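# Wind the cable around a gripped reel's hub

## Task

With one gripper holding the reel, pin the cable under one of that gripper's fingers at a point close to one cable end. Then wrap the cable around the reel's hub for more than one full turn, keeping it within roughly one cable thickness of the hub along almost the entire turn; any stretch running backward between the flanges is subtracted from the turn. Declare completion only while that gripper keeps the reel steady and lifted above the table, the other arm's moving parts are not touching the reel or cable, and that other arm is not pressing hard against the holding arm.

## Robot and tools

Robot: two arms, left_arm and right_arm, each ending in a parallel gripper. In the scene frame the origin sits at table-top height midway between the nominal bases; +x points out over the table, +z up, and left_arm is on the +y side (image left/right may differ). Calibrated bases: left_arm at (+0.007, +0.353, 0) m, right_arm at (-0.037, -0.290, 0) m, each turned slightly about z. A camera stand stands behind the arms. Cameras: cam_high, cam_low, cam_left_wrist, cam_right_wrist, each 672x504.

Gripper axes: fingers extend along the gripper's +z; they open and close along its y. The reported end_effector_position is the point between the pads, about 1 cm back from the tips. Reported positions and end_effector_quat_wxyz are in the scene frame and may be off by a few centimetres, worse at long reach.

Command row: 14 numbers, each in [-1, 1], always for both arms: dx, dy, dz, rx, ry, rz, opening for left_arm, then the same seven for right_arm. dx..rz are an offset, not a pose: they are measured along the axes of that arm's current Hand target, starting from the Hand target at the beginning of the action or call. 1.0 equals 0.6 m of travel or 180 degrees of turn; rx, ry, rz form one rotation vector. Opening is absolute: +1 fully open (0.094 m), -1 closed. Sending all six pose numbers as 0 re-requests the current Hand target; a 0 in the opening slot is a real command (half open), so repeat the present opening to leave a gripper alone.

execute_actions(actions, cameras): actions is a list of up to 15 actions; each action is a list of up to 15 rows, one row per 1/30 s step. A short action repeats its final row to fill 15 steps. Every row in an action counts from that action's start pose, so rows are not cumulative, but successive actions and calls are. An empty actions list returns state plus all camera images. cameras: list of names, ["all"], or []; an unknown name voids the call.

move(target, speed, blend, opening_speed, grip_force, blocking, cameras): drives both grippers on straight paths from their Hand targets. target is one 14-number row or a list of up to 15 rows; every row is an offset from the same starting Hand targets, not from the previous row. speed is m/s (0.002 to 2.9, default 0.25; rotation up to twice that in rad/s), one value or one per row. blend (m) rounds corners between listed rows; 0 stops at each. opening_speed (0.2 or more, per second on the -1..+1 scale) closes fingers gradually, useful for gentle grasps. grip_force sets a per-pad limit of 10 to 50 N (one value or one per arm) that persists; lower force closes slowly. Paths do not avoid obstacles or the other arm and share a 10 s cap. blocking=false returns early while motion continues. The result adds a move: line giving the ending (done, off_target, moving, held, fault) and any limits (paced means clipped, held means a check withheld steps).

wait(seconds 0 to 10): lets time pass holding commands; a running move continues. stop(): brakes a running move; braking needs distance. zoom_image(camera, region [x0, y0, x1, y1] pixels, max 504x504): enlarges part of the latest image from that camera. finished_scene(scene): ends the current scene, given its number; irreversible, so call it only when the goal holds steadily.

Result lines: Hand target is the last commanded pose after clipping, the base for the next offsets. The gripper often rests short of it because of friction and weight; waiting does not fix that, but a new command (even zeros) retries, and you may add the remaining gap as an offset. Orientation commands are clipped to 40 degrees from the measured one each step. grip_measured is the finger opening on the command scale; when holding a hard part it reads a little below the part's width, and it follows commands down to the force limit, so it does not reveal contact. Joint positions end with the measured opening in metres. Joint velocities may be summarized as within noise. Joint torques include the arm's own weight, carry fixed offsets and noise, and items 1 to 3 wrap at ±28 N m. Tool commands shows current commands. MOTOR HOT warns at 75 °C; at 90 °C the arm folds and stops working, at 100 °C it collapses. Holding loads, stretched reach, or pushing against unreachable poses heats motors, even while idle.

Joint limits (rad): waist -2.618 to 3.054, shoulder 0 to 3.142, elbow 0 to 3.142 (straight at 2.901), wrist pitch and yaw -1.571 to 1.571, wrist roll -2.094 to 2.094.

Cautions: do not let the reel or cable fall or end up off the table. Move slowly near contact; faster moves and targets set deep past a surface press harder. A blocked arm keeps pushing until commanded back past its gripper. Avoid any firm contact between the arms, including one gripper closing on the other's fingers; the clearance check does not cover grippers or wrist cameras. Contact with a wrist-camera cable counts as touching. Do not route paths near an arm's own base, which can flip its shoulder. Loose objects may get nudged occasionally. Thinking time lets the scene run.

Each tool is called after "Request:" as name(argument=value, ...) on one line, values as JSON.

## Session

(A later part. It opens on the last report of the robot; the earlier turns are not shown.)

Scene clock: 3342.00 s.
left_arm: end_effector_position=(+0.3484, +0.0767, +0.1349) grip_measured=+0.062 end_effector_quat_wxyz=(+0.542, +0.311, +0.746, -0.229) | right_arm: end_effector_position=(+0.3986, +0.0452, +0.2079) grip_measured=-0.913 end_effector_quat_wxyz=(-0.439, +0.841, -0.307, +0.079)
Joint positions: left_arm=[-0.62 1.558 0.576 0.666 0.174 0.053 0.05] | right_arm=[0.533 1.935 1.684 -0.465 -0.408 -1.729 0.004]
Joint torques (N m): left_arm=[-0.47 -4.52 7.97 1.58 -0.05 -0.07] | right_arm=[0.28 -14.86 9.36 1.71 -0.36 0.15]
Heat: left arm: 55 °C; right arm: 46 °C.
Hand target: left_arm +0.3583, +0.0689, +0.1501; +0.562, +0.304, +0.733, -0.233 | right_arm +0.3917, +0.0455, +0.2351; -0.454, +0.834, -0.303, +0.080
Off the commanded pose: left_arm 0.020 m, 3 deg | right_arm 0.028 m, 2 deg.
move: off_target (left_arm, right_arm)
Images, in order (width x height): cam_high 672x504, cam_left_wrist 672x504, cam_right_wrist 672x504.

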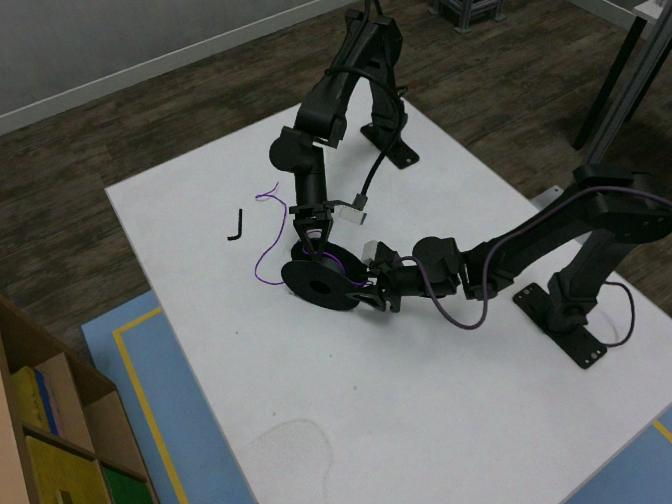

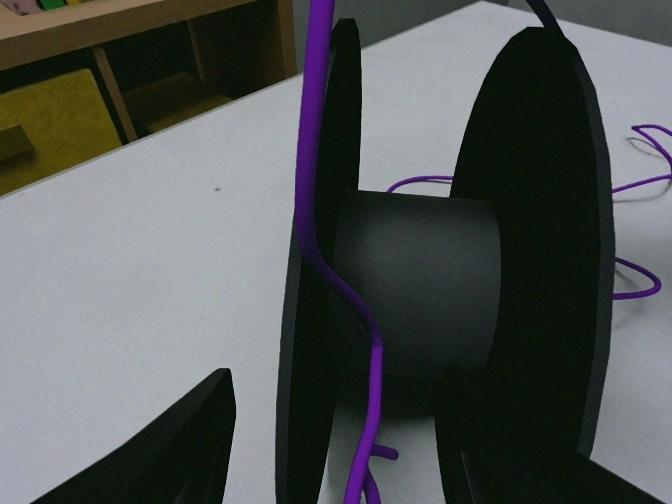

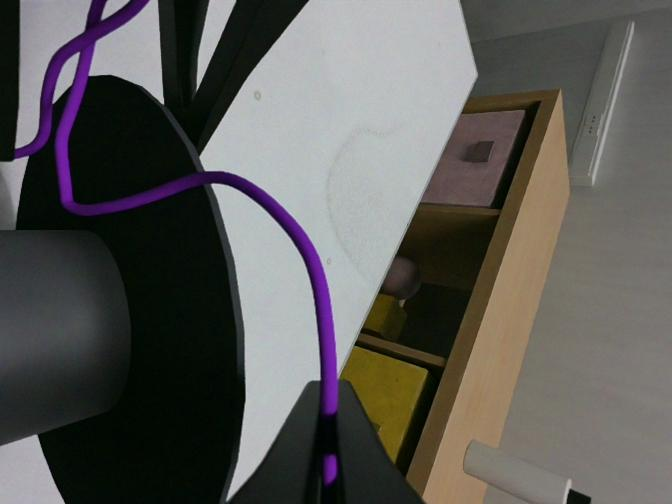

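Request:
move(target=[0,0,0,0,0,0,0.06,-0.0263,0.0062,-0.0022,0,0,0,-1], speed=0.05, cameras=["cam_left_wrist","cam_right_wrist","cam_high"])

Scene clock: 3373.33 s.
left_arm: end_effector_position=(+0.3484, +0.0767, +0.1349) grip_measured=+0.062 end_effector_quat_wxyz=(+0.542, +0.311, +0.746, -0.229) | right_arm: end_effector_position=(+0.3866, +0.0542, +0.2205) grip_measured=-0.913 end_effector_quat_wxyz=(-0.445, +0.839, -0.304, +0.083)
Joint positions: left_arm=[-0.62 1.558 0.576 0.666 0.174 0.053 0.05] | right_arm=[0.566 1.902 1.676 -0.465 -0.384 -1.708 0.004]
Joint torques (N m): left_arm=[-0.44 -4.53 7.95 1.58 -0.05 -0.07] | right_arm=[0.32 -14.74 6.19 1.9 -0.27 0.12]
Heat: left arm: 55 °C; right arm: 45 °C.
Hand target: left_arm +0.3583, +0.0689, +0.1501; +0.562, +0.304, +0.733, -0.233 | right_arm +0.3769, +0.0521, +0.2350; -0.454, +0.834, -0.304, +0.080
Off the commanded pose: left_arm 0.020 m, 3 deg | right_arm 0.018 m, 1 deg.
move: off_target (left_arm, right_arm)
Images, in order (width x height): cam_high 672x504, cam_left_wrist 672x504, cam_right_wrist 672x504.

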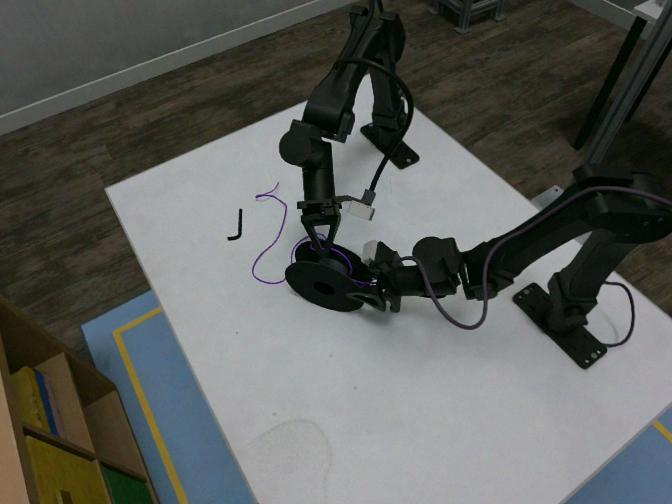

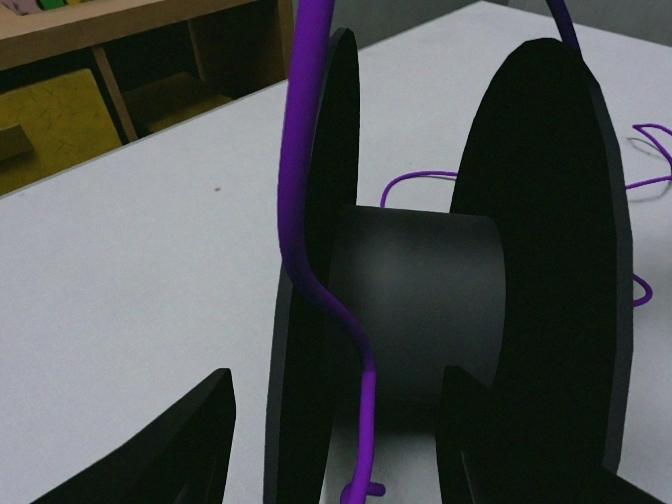

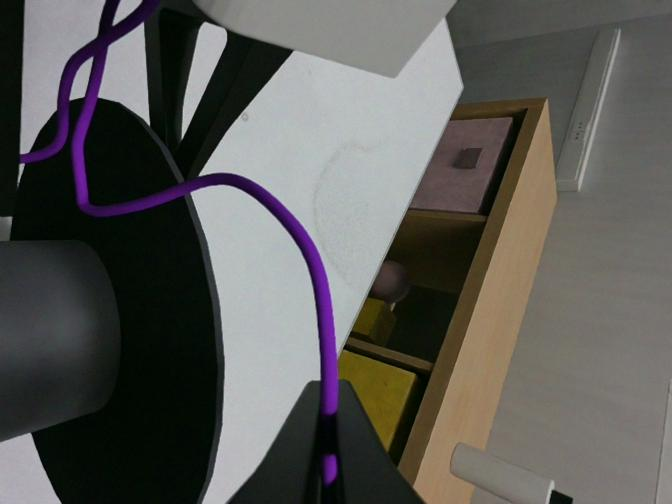

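Request:
move(target=[0,0,0,0,0,0,0.06,0.0657,-0.041,-0.046,0,0,0.139,-1], speed=0.06, cameras=["cam_left_wrist","cam_right_wrist","cam_high","cam_low"])

Request:
zoom_image(camera="cam_high", region=[240, 140, 440, 320])

Request:
zoom_image(camera="cam_low", region=[230, 150, 390, 310])

Scene clock: 3413.73 s.
left_arm: end_effector_position=(+0.3484, +0.0767, +0.1349) grip_measured=+0.062 end_effector_quat_wxyz=(+0.542, +0.311, +0.746, -0.229) | right_arm: end_effector_position=(+0.4079, +0.0178, +0.2682) grip_measured=-0.913 end_effector_quat_wxyz=(-0.465, +0.749, -0.471, -0.001)
Joint positions: left_arm=[-0.62 1.558 0.576 0.666 0.174 0.053 0.05] | right_arm=[0.468 1.902 1.846 -0.625 -0.449 -1.344 0.004]
Joint torques (N m): left_arm=[-0.44 -4.51 7.95 1.58 -0.05 -0.07] | right_arm=[-0.4 -9.68 9.46 1.74 -0.52 0.12]
Heat: left arm: 56 °C; right arm: 47 °C.
Hand target: left_arm +0.3583, +0.0689, +0.1501; +0.562, +0.304, +0.733, -0.233 | right_arm +0.4080, +0.0196, +0.2652; -0.461, +0.748, -0.477, -0.020
Off the commanded pose: left_arm 0.020 m, 3 deg | right_arm 0.004 m, 2 deg.
move: off_target (left_arm)

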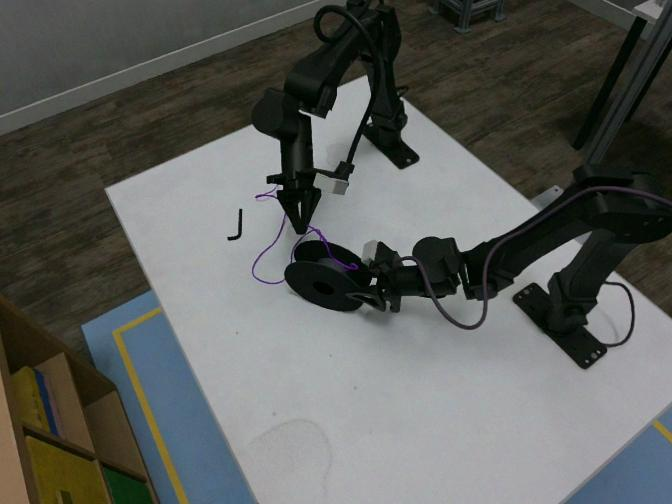

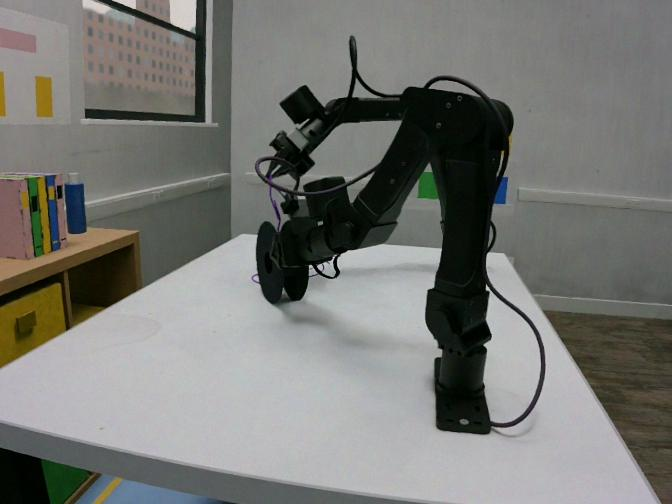

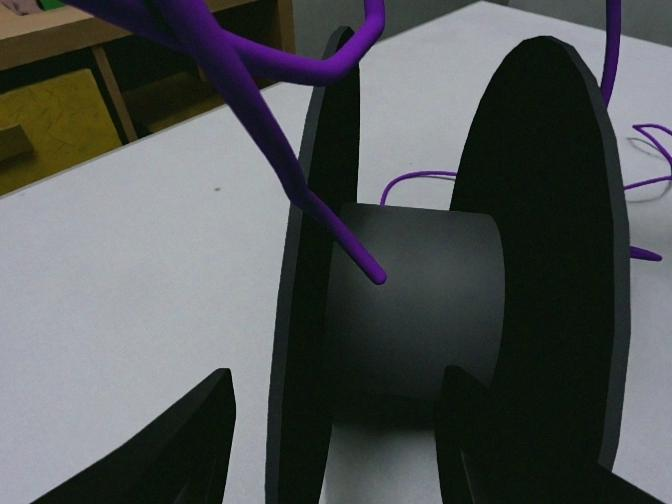

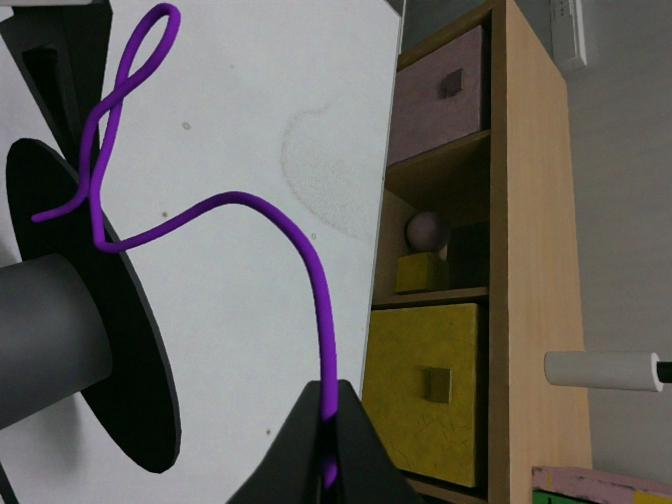

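Scaled by 2.520.

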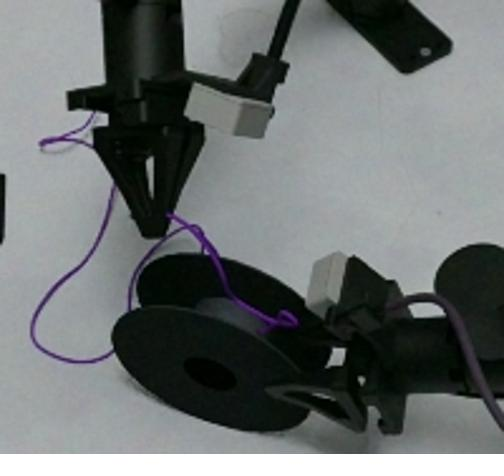

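Scaled by 3.150.

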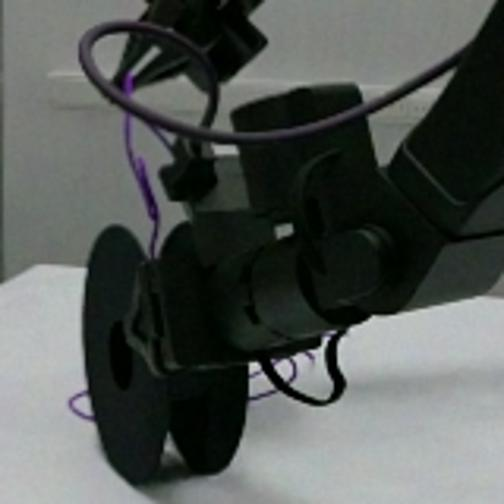

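Request:
zoom_image(camera="cam_left_wrist", region=[60, 0, 420, 310])

Scaled by 1.400.

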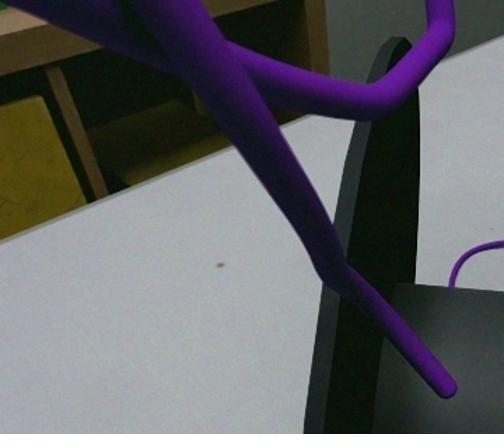

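Request:
move(target=[-0.078,0,0.003,0,0,0,0.06,0,0,0,0,0,0,-1], speed=0.06, cameras=["cam_left_wrist","cam_right_wrist"])

Request:
zoom_image(camera="cam_left_wrist", region=[160, 150, 560, 504])

Scene clock: 3459.23 s.
left_arm: end_effector_position=(+0.3634, +0.0635, +0.1604) grip_measured=+0.062 end_effector_quat_wxyz=(+0.531, +0.313, +0.754, -0.226) | right_arm: end_effector_position=(+0.4077, +0.0178, +0.2680) grip_measured=-0.913 end_effector_quat_wxyz=(-0.465, +0.749, -0.472, -0.002)
Joint positions: left_arm=[-0.627 1.547 0.727 0.476 0.167 0.05 0.05] | right_arm=[0.468 1.902 1.846 -0.626 -0.449 -1.343 0.004]
Joint torques (N m): left_arm=[-0.46 -9.91 8.4 1.33 -0.04 -0.07] | right_arm=[-0.42 -9.63 9.46 1.7 -0.53 0.15]
Heat: left arm: 56 °C; right arm: 45 °C.
Hand target: left_arm +0.3682, +0.0591, +0.1947; +0.562, +0.304, +0.733, -0.233 | right_arm +0.4080, +0.0196, +0.2652; -0.461, +0.748, -0.477, -0.020
Off the commanded pose: left_arm 0.035 m, 4 deg | right_arm 0.003 m, 2 deg.
move: off_target (left_arm)
Images, in order (width x height): cam_left_wrist 672x504, cam_right_wrist 672x504.

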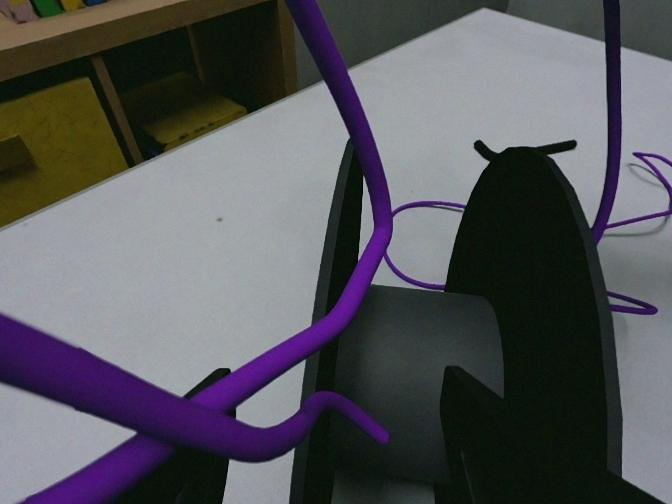

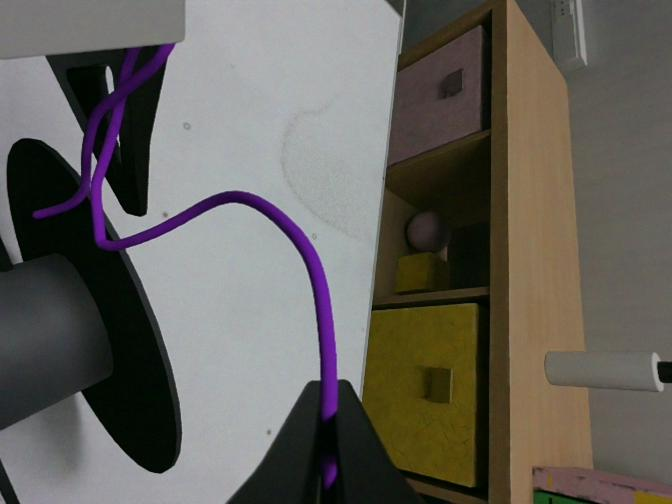

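Scaled by 1.260.

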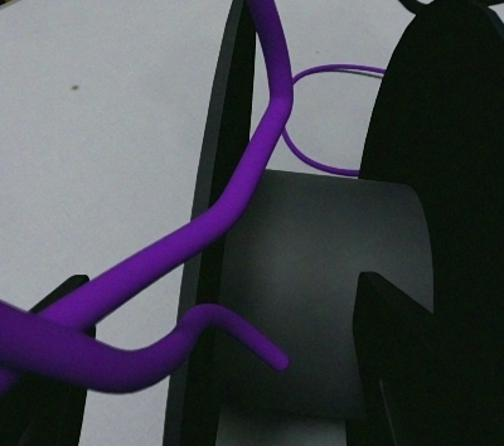

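Request:
move(target=[-0.0483,0,-0.013,0,0,0,0.06,-0.0235,-0.0335,-0.0287,0,0,0,-1], speed=0.06, cameras=["cam_left_wrist","cam_right_wrist"])

Scene clock: 3477.77 s.
left_arm: end_effector_position=(+0.3651, +0.0623, +0.1898) grip_measured=+0.062 end_effector_quat_wxyz=(+0.531, +0.313, +0.754, -0.226) | right_arm: end_effector_position=(+0.4057, +0.0171, +0.3046) grip_measured=-0.913 end_effector_quat_wxyz=(-0.470, +0.747, -0.469, +0.000)
Joint positions: left_arm=[-0.627 1.491 0.808 0.339 0.166 0.05 0.05] | right_arm=[0.468 1.924 2.017 -0.761 -0.45 -1.34 0.004]
Joint torques (N m): left_arm=[-0.44 -9.69 8.81 1.34 -0.04 -0.07] | right_arm=[-0.46 -8.7 9.25 1.71 -0.52 0.12]
Heat: left arm: 54 °C; right arm: 45 °C.
Hand target: left_arm +0.3683, +0.0591, +0.2249; +0.562, +0.304, +0.733, -0.233 | right_arm +0.4080, +0.0197, +0.2950; -0.461, +0.748, -0.477, -0.020
Off the commanded pose: left_arm 0.035 m, 4 deg | right_arm 0.010 m, 3 deg.
move: off_target (left_arm, right_arm)
Images, in order (width x height): cam_left_wrist 672x504, cam_right_wrist 672x504.

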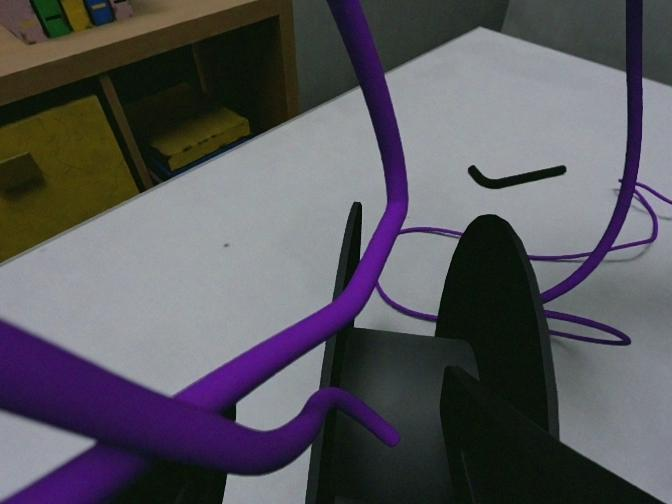

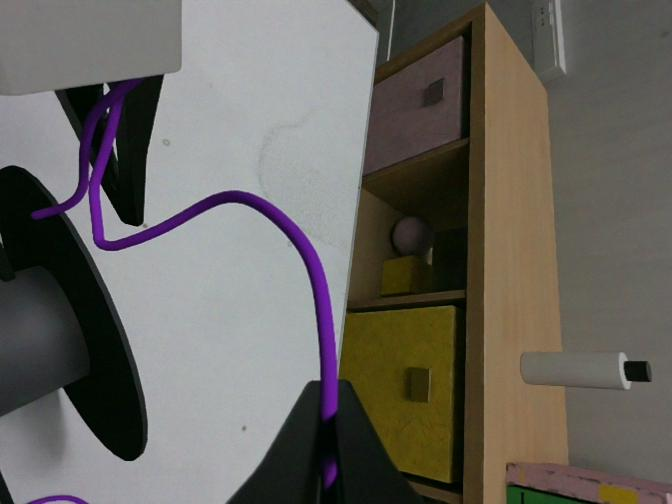

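Request:
move(target=[-0.0322,0,-0.0147,0,0,0,0.06,-0.0157,-0.0223,-0.0191,0,0,0,-1], speed=0.06, cameras=["cam_left_wrist","cam_right_wrist"])

Request:
zoom_image(camera="cam_left_wrist", region=[160, 250, 500, 504])

Scene clock: 3487.33 s.
left_arm: end_effector_position=(+0.3632, +0.0637, +0.2098) grip_measured=+0.062 end_effector_quat_wxyz=(+0.531, +0.313, +0.755, -0.226) | right_arm: end_effector_position=(+0.4056, +0.0170, +0.3258) grip_measured=-0.913 end_effector_quat_wxyz=(-0.471, +0.747, -0.469, +0.000)
Joint positions: left_arm=[-0.627 1.448 0.858 0.245 0.166 0.05 0.05] | right_arm=[0.468 1.962 2.159 -0.862 -0.45 -1.34 0.004]
Joint torques (N m): left_arm=[-0.28 -9.4 9.16 1.33 -0.02 -0.06] | right_arm=[-0.43 -8.8 8.98 1.72 -0.52 0.11]
Heat: left arm: 53 °C; right arm: 45 °C.
Hand target: left_arm +0.3658, +0.0616, +0.2457; +0.562, +0.304, +0.733, -0.233 | right_arm +0.4081, +0.0197, +0.3151; -0.461, +0.748, -0.477, -0.020
Off the commanded pose: left_arm 0.036 m, 5 deg | right_arm 0.011 m, 3 deg.
move: off_target (left_arm, right_arm)
Images, in order (width x height): cam_left_wrist 672x504, cam_right_wrist 672x504.

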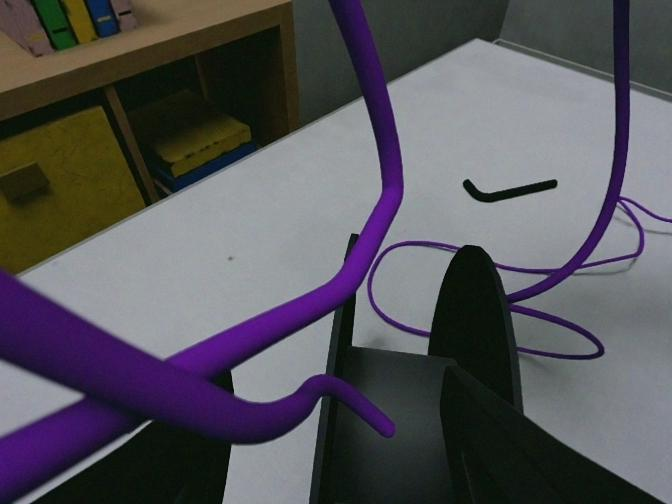

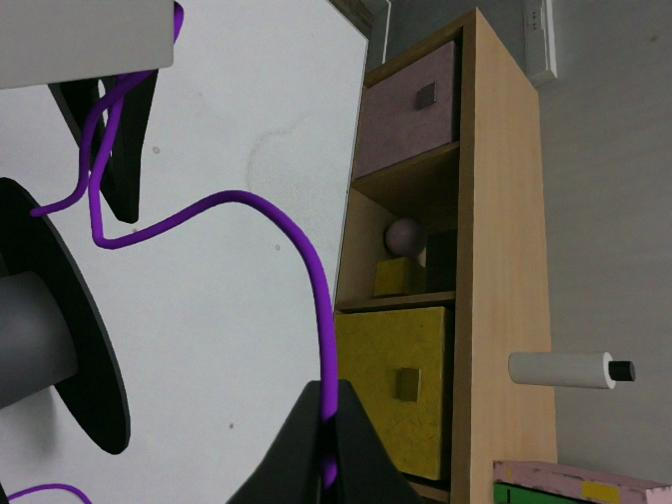

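Scaled by 1.482.

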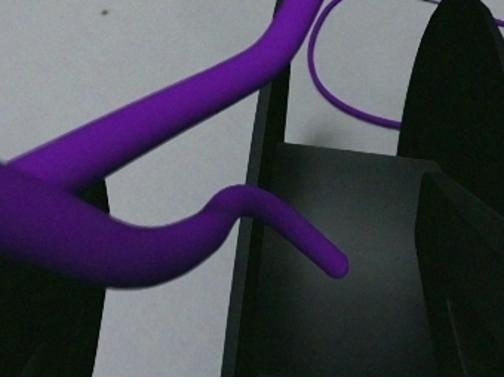

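Request:
move(target=[-0.0322,0,-0.0167,0,0,0,0.06,-0.0157,-0.0223,-0.0191,0,0,0,-1], speed=0.06, cameras=["cam_left_wrist","cam_right_wrist"])

Request:
zoom_image(camera="cam_left_wrist", region=[160, 250, 500, 504])

Scene clock: 3497.97 s.
left_arm: end_effector_position=(+0.3607, +0.0655, +0.2310) grip_measured=+0.062 end_effector_quat_wxyz=(+0.531, +0.313, +0.755, -0.226) | right_arm: end_effector_position=(+0.4054, +0.0170, +0.3466) grip_measured=-0.913 end_effector_quat_wxyz=(-0.472, +0.746, -0.469, +0.000)
Joint positions: left_arm=[-0.627 1.409 0.913 0.151 0.166 0.05 0.05] | right_arm=[0.468 2.021 2.338 -0.981 -0.451 -1.339 0.004]
Joint torques (N m): left_arm=[-0.03 -9.1 9.35 1.34 0.01 -0.05] | right_arm=[-0.42 -8.88 8.61 1.77 -0.51 0.11]
Heat: left arm: 52 °C; right arm: 44 °C.
Hand target: left_arm +0.3625, +0.0649, +0.2669; +0.562, +0.304, +0.733, -0.233 | right_arm +0.4080, +0.0197, +0.3352; -0.461, +0.748, -0.477, -0.020
Off the commanded pose: left_arm 0.036 m, 5 deg | right_arm 0.012 m, 3 deg.
move: off_target (left_arm, right_arm)
Images, in order (width x height): cam_left_wrist 672x504, cam_right_wrist 672x504.

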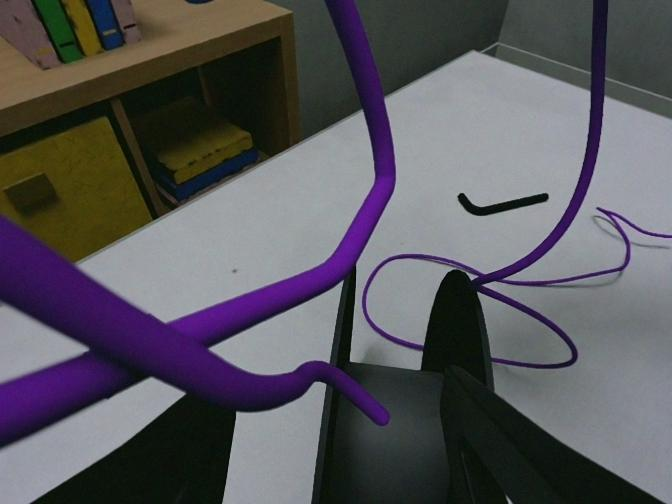

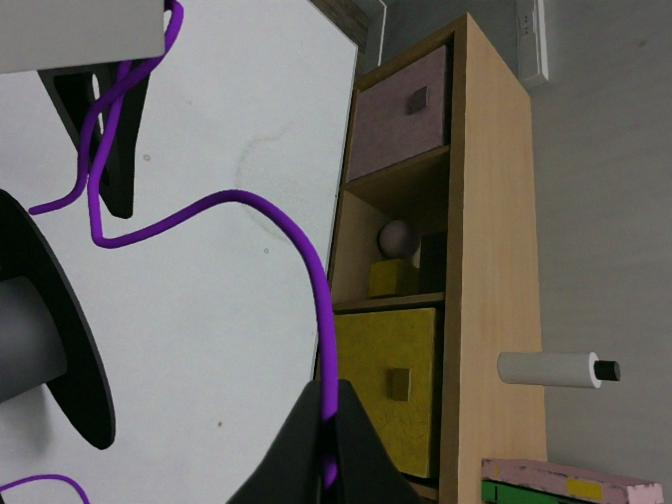

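Scaled by 1.482.

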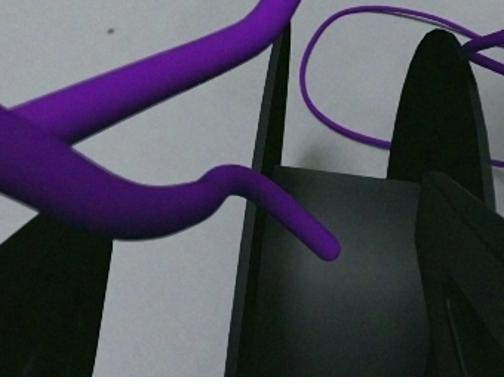

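Request:
move(target=[0,0,0,0,0,0,-1,0,0,0,0,0,0,-1], speed=0.06, opening_speed=0.5, cameras=["cam_left_wrist","cam_right_wrist"])

Request:
zoom_image(camera="cam_left_wrist", region=[160, 250, 500, 504])

Scene clock: 3508.23 s.
left_arm: end_effector_position=(+0.3607, +0.0655, +0.2308) grip_measured=-0.954 end_effector_quat_wxyz=(+0.530, +0.313, +0.755, -0.226) | right_arm: end_effector_position=(+0.4053, +0.0170, +0.3465) grip_measured=-0.913 end_effector_quat_wxyz=(-0.472, +0.746, -0.469, +0.000)
Joint positions: left_arm=[-0.627 1.409 0.913 0.15 0.166 0.05 0.002] | right_arm=[0.468 2.021 2.338 -0.982 -0.451 -1.339 0.004]
Joint torques (N m): left_arm=[-0.05 -9.1 9.33 1.33 0.01 -0.05] | right_arm=[-0.4 -8.85 8.61 1.72 -0.52 0.11]
Heat: left arm: 53 °C; right arm: 44 °C.
Hand target: left_arm +0.3625, +0.0649, +0.2668; +0.562, +0.304, +0.733, -0.233 | right_arm +0.4080, +0.0197, +0.3351; -0.461, +0.748, -0.477, -0.020
Off the commanded pose: left_arm 0.036 m, 5 deg | right_arm 0.012 m, 3 deg.
move: off_target (left_arm, right_arm)
Images, in order (width x height): cam_left_wrist 672x504, cam_right_wrist 672x504.

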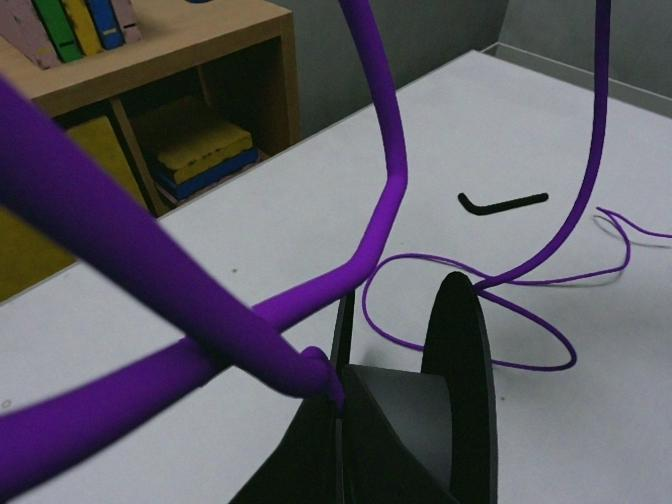

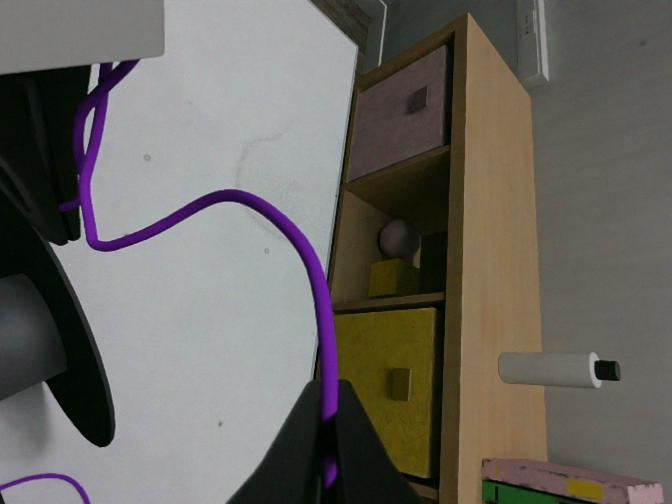

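Scaled by 1.482.

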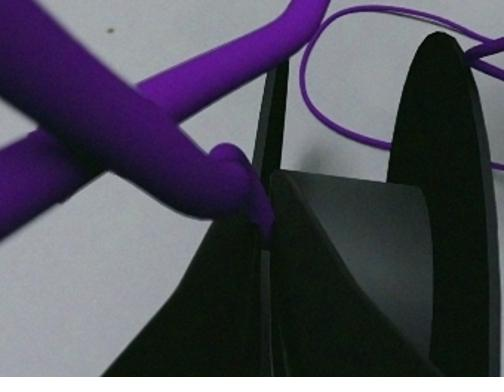

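Request:
move(target=[0,0,0,0,0,0,-1,0.1147,-0.0322,0.0018,0,0,-0.25,-1], speed=0.05, cameras=["cam_left_wrist","cam_right_wrist","cam_high"])

Scene clock: 3529.57 s.
left_arm: end_effector_position=(+0.3606, +0.0655, +0.2307) grip_measured=-0.957 end_effector_quat_wxyz=(+0.530, +0.313, +0.755, -0.226) | right_arm: end_effector_position=(+0.4660, -0.0210, +0.3012) grip_measured=-0.913 end_effector_quat_wxyz=(-0.443, +0.857, -0.215, +0.153)
Joint positions: left_arm=[-0.627 1.409 0.913 0.15 0.166 0.05 0.002] | right_arm=[0.336 2.146 2.348 -0.913 -0.539 -2.072 0.004]
Joint torques (N m): left_arm=[-0.05 -9.11 9.33 1.34 0.01 -0.05] | right_arm=[-0.5 -15.58 5.5 1.97 -0.39 -0.08]
Heat: left arm: 53 °C; right arm: 44 °C.
Hand target: left_arm +0.3625, +0.0649, +0.2669; +0.562, +0.304, +0.733, -0.233 | right_arm +0.4601, -0.0250, +0.3149; -0.433, +0.874, -0.154, +0.157
Off the commanded pose: left_arm 0.036 m, 5 deg | right_arm 0.016 m, 7 deg.
joint sent to its limit (right arm) — joint 6 (wrist roll), lower limit. The joint targets are off in orientation, not in position.
move: off_target (left_arm, right_arm)
Images, in order (width x height): cam_high 672x504, cam_left_wrist 672x504, cam_right_wrist 672x504.

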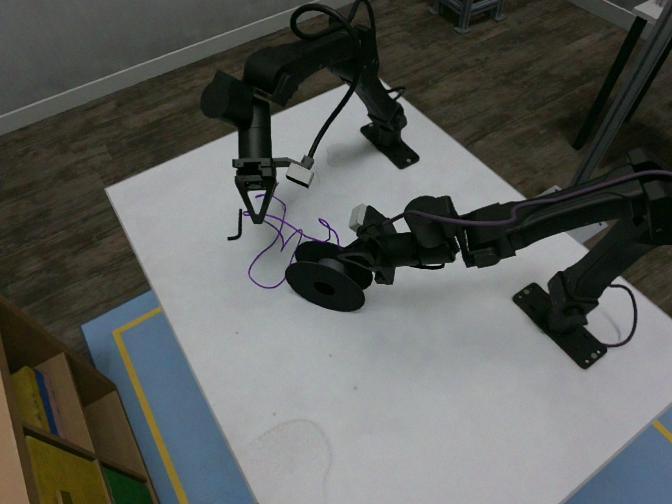

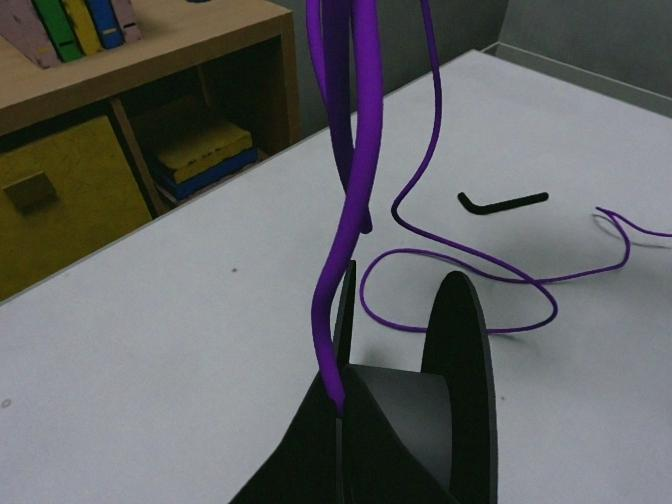

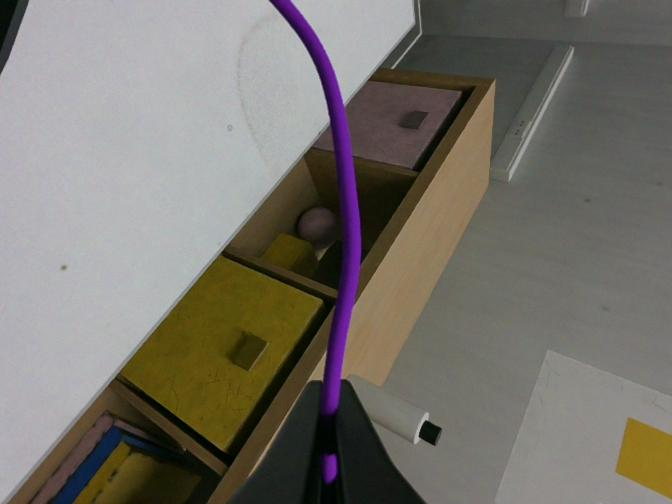

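Request:
zoom_image(camera="cam_high", region=[220, 160, 400, 320])

Request:
zoom_image(camera="cam_left_wrist", region=[250, 0, 470, 430])

Request:
wait(seconds=0.1, cameras=["cam_low"])

Request:
zoom_image(camera="cam_low", region=[220, 130, 380, 310])

Scaled by 2.800.

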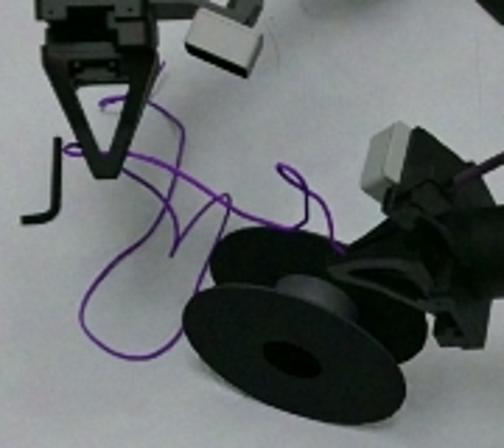

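Scaled by 1.172.

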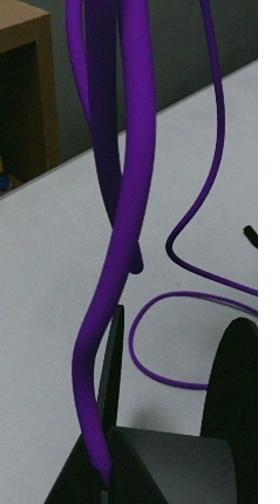

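Scene clock: 3538.63 s.
left_arm: end_effector_position=(+0.3606, +0.0655, +0.2307) grip_measured=-0.957 end_effector_quat_wxyz=(+0.530, +0.313, +0.755, -0.226) | right_arm: end_effector_position=(+0.4661, -0.0209, +0.3013) grip_measured=-0.913 end_effector_quat_wxyz=(-0.444, +0.857, -0.215, +0.153)
Joint positions: left_arm=[-0.627 1.409 0.913 0.15 0.166 0.05 0.002] | right_arm=[0.336 2.146 2.348 -0.912 -0.539 -2.072 0.004]
Joint torques (N m): left_arm=[-0.06 -9.11 9.33 1.34 0.01 -0.05] | right_arm=[-0.49 -15.57 5.49 1.96 -0.4 -0.08]
Heat: left arm: 53 °C; right arm: 44 °C.
Hand target: left_arm +0.3625, +0.0649, +0.2669; +0.562, +0.304, +0.733, -0.233 | right_arm +0.4601, -0.0250, +0.3149; -0.433, +0.874, -0.154, +0.158
Tool commands: left_gripper/opening=-1.0 right_gripper/opening=-1.0
Off the commanded pose: left_arm 0.036 m, 5 deg | right_arm 0.016 m, 7 deg.
wait: 0.10 s; at rest from the start
Images, in order (width x height): cam_low 672x504.

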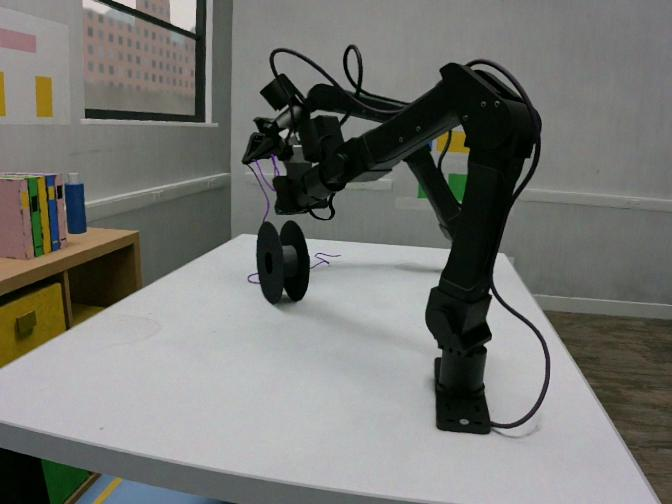

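Scaled by 2.800.

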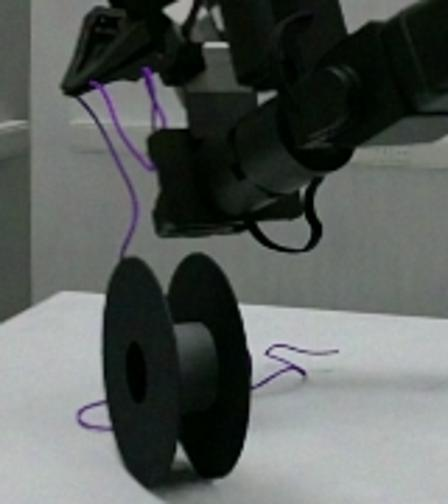

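Request:
move(target=[0,0,0,0,0,0,-1,0.0792,0.0397,-0.007,0,0,0.03,-1], speed=0.05, cameras=["cam_left_wrist","cam_low","cam_high"])

Request:
zoom_image(camera="cam_high", region=[220, 160, 400, 320])

Request:
zoom_image(camera="cam_low", region=[220, 130, 380, 310])

Scene clock: 3551.07 s.
left_arm: end_effector_position=(+0.3606, +0.0655, +0.2307) grip_measured=-0.957 end_effector_quat_wxyz=(+0.530, +0.313, +0.755, -0.226) | right_arm: end_effector_position=(+0.4957, -0.0634, +0.3234) grip_measured=-0.913 end_effector_quat_wxyz=(-0.467, +0.836, -0.233, +0.173)
Joint positions: left_arm=[-0.627 1.409 0.913 0.15 0.166 0.05 0.002] | right_arm=[0.231 2.224 2.522 -0.961 -0.609 -2.073 0.004]
Joint torques (N m): left_arm=[-0.05 -9.11 9.32 1.34 0.01 -0.06] | right_arm=[-0.23 -10.04 8.42 1.61 -0.59 -0.05]
Heat: left arm: 53 °C; right arm: 44 °C.
Hand target: left_arm +0.3625, +0.0649, +0.2669; +0.562, +0.304, +0.733, -0.233 | right_arm +0.4980, -0.0610, +0.3049; -0.440, +0.866, -0.195, +0.137
Off the commanded pose: left_arm 0.036 m, 5 deg | right_arm 0.019 m, 8 deg.
joint sent to its limit (right arm) — joint 6 (wrist roll), lower limit. The joint targets are off in orientation, not in position.
move: off_target (left_arm, right_arm)
Images, in order (width x height): cam_high 672x504, cam_low 672x504, cam_left_wrist 672x504.

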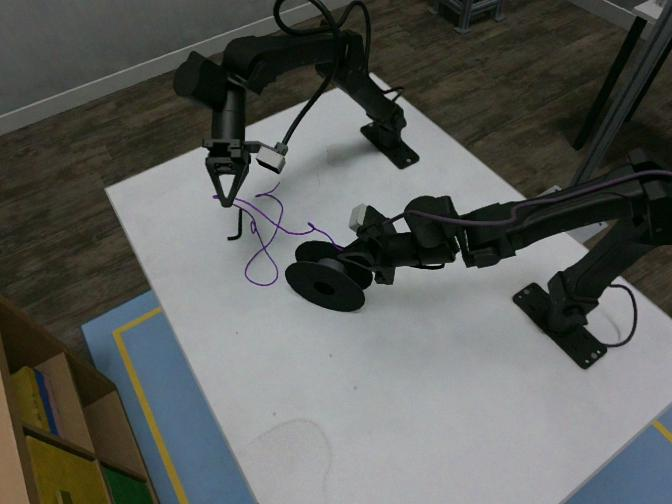

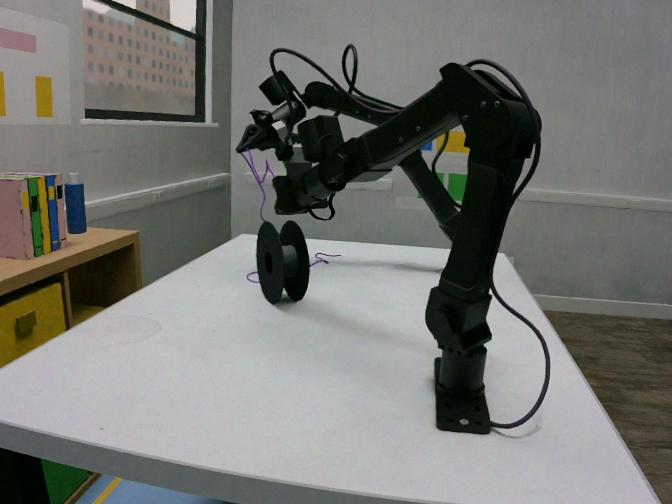

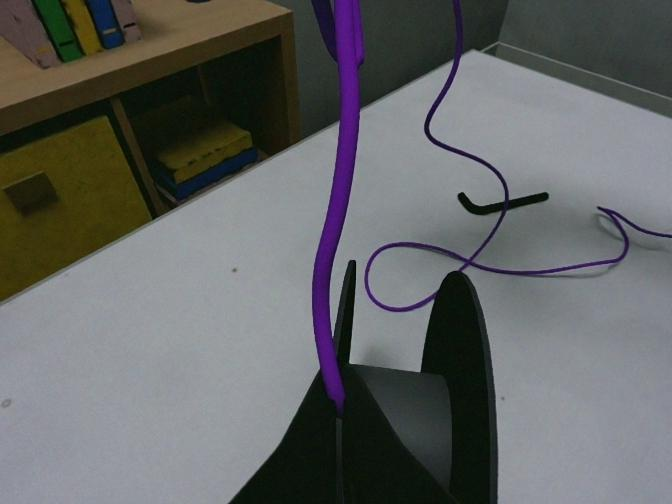

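Scaled by 2.800.

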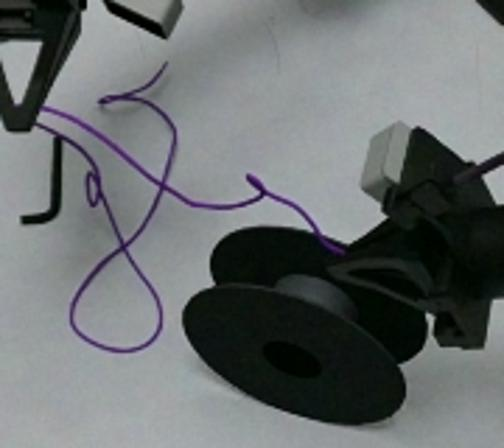

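Scaled by 2.800.

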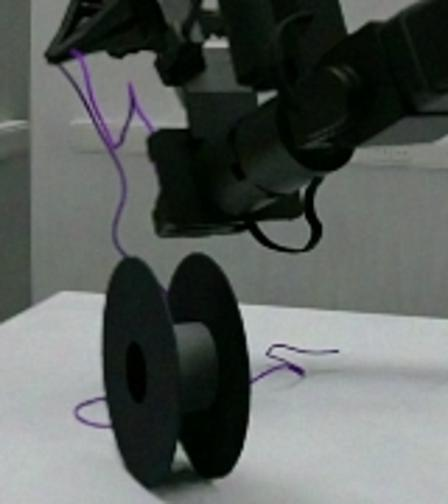

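Request:
move(target=[0,0,-0.1,0,0,0,-1,0,0,0,0,0,0,-1], speed=0.05, cameras=["cam_left_wrist","cam_low","cam_high"])

Request:
zoom_image(camera="cam_high", region=[200, 160, 400, 320])

Request:
zoom_image(camera="cam_low", region=[220, 130, 380, 310])

Scene clock: 3567.00 s.
left_arm: end_effector_position=(+0.3259, +0.1021, +0.2766) grip_measured=-0.957 end_effector_quat_wxyz=(+0.554, +0.303, +0.740, -0.231) | right_arm: end_effector_position=(+0.4954, -0.0634, +0.3232) grip_measured=-0.913 end_effector_quat_wxyz=(-0.467, +0.836, -0.233, +0.172)
Joint positions: left_arm=[-0.593 1.164 0.868 0.007 0.191 0.05 0.002] | right_arm=[0.231 2.224 2.522 -0.962 -0.609 -2.073 0.004]
Joint torques (N m): left_arm=[0.54 -6.27 5.26 1.35 0.16 0.06] | right_arm=[-0.24 -10.03 8.43 1.6 -0.57 -0.06]
Heat: left arm: 53 °C; right arm: 44 °C.
Hand target: left_arm +0.3216, +0.1059, +0.2826; +0.562, +0.304, +0.733, -0.233 | right_arm +0.4981, -0.0610, +0.3050; -0.440, +0.866, -0.195, +0.137
Off the commanded pose: left_arm 0.008 m, 1 deg | right_arm 0.019 m, 7 deg.
joint sent to its limit (right arm) — joint 6 (wrist roll), lower limit. The joint targets are off in orientation, not in position.
move: off_target (right_arm)
Images, in order (width x height): cam_high 672x504, cam_low 672x504, cam_left_wrist 672x504.

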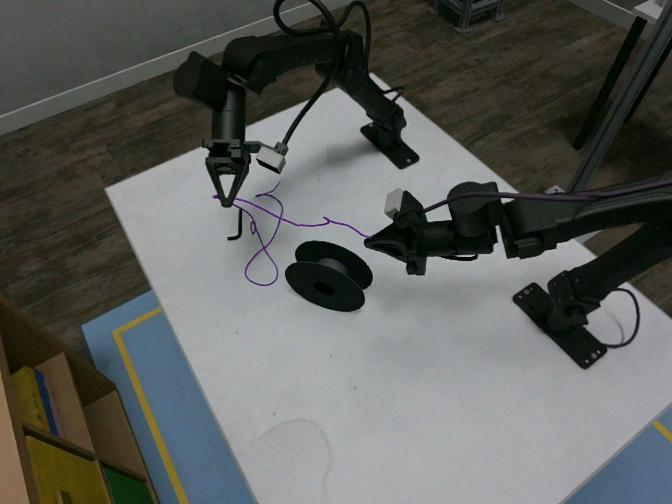

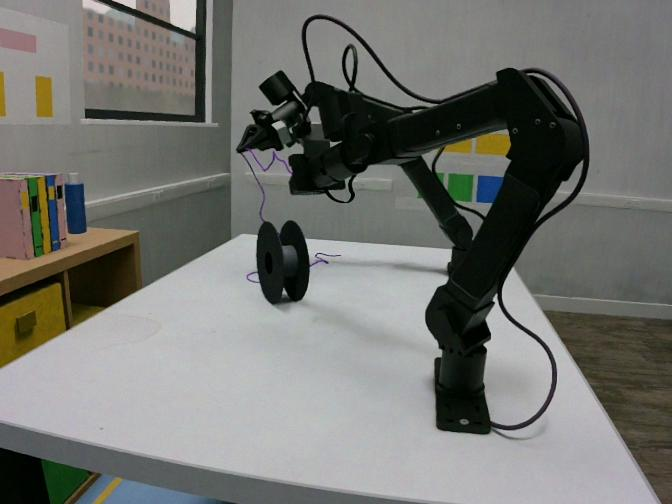

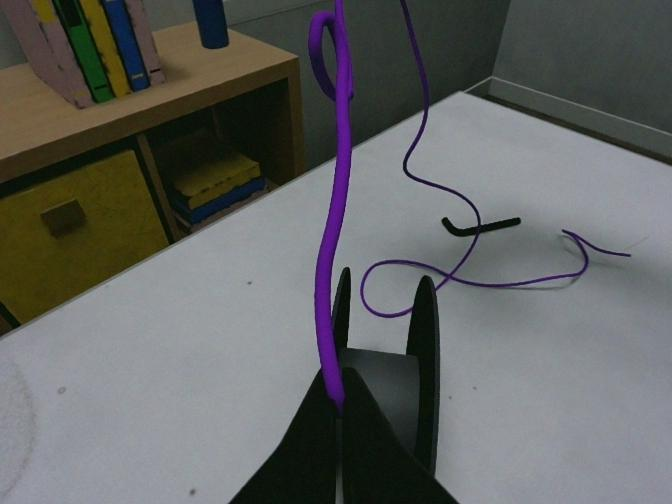

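Scaled by 2.520.

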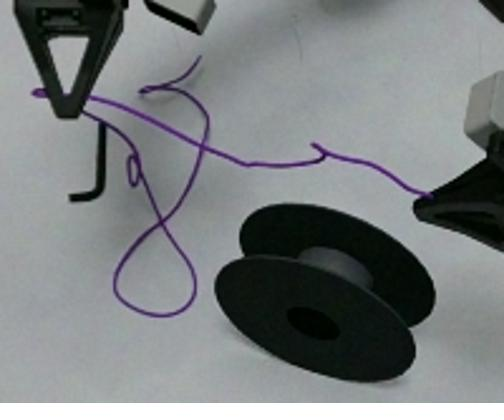

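Scaled by 2.800.

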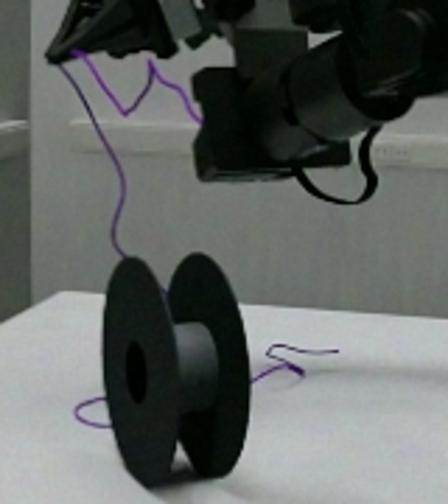

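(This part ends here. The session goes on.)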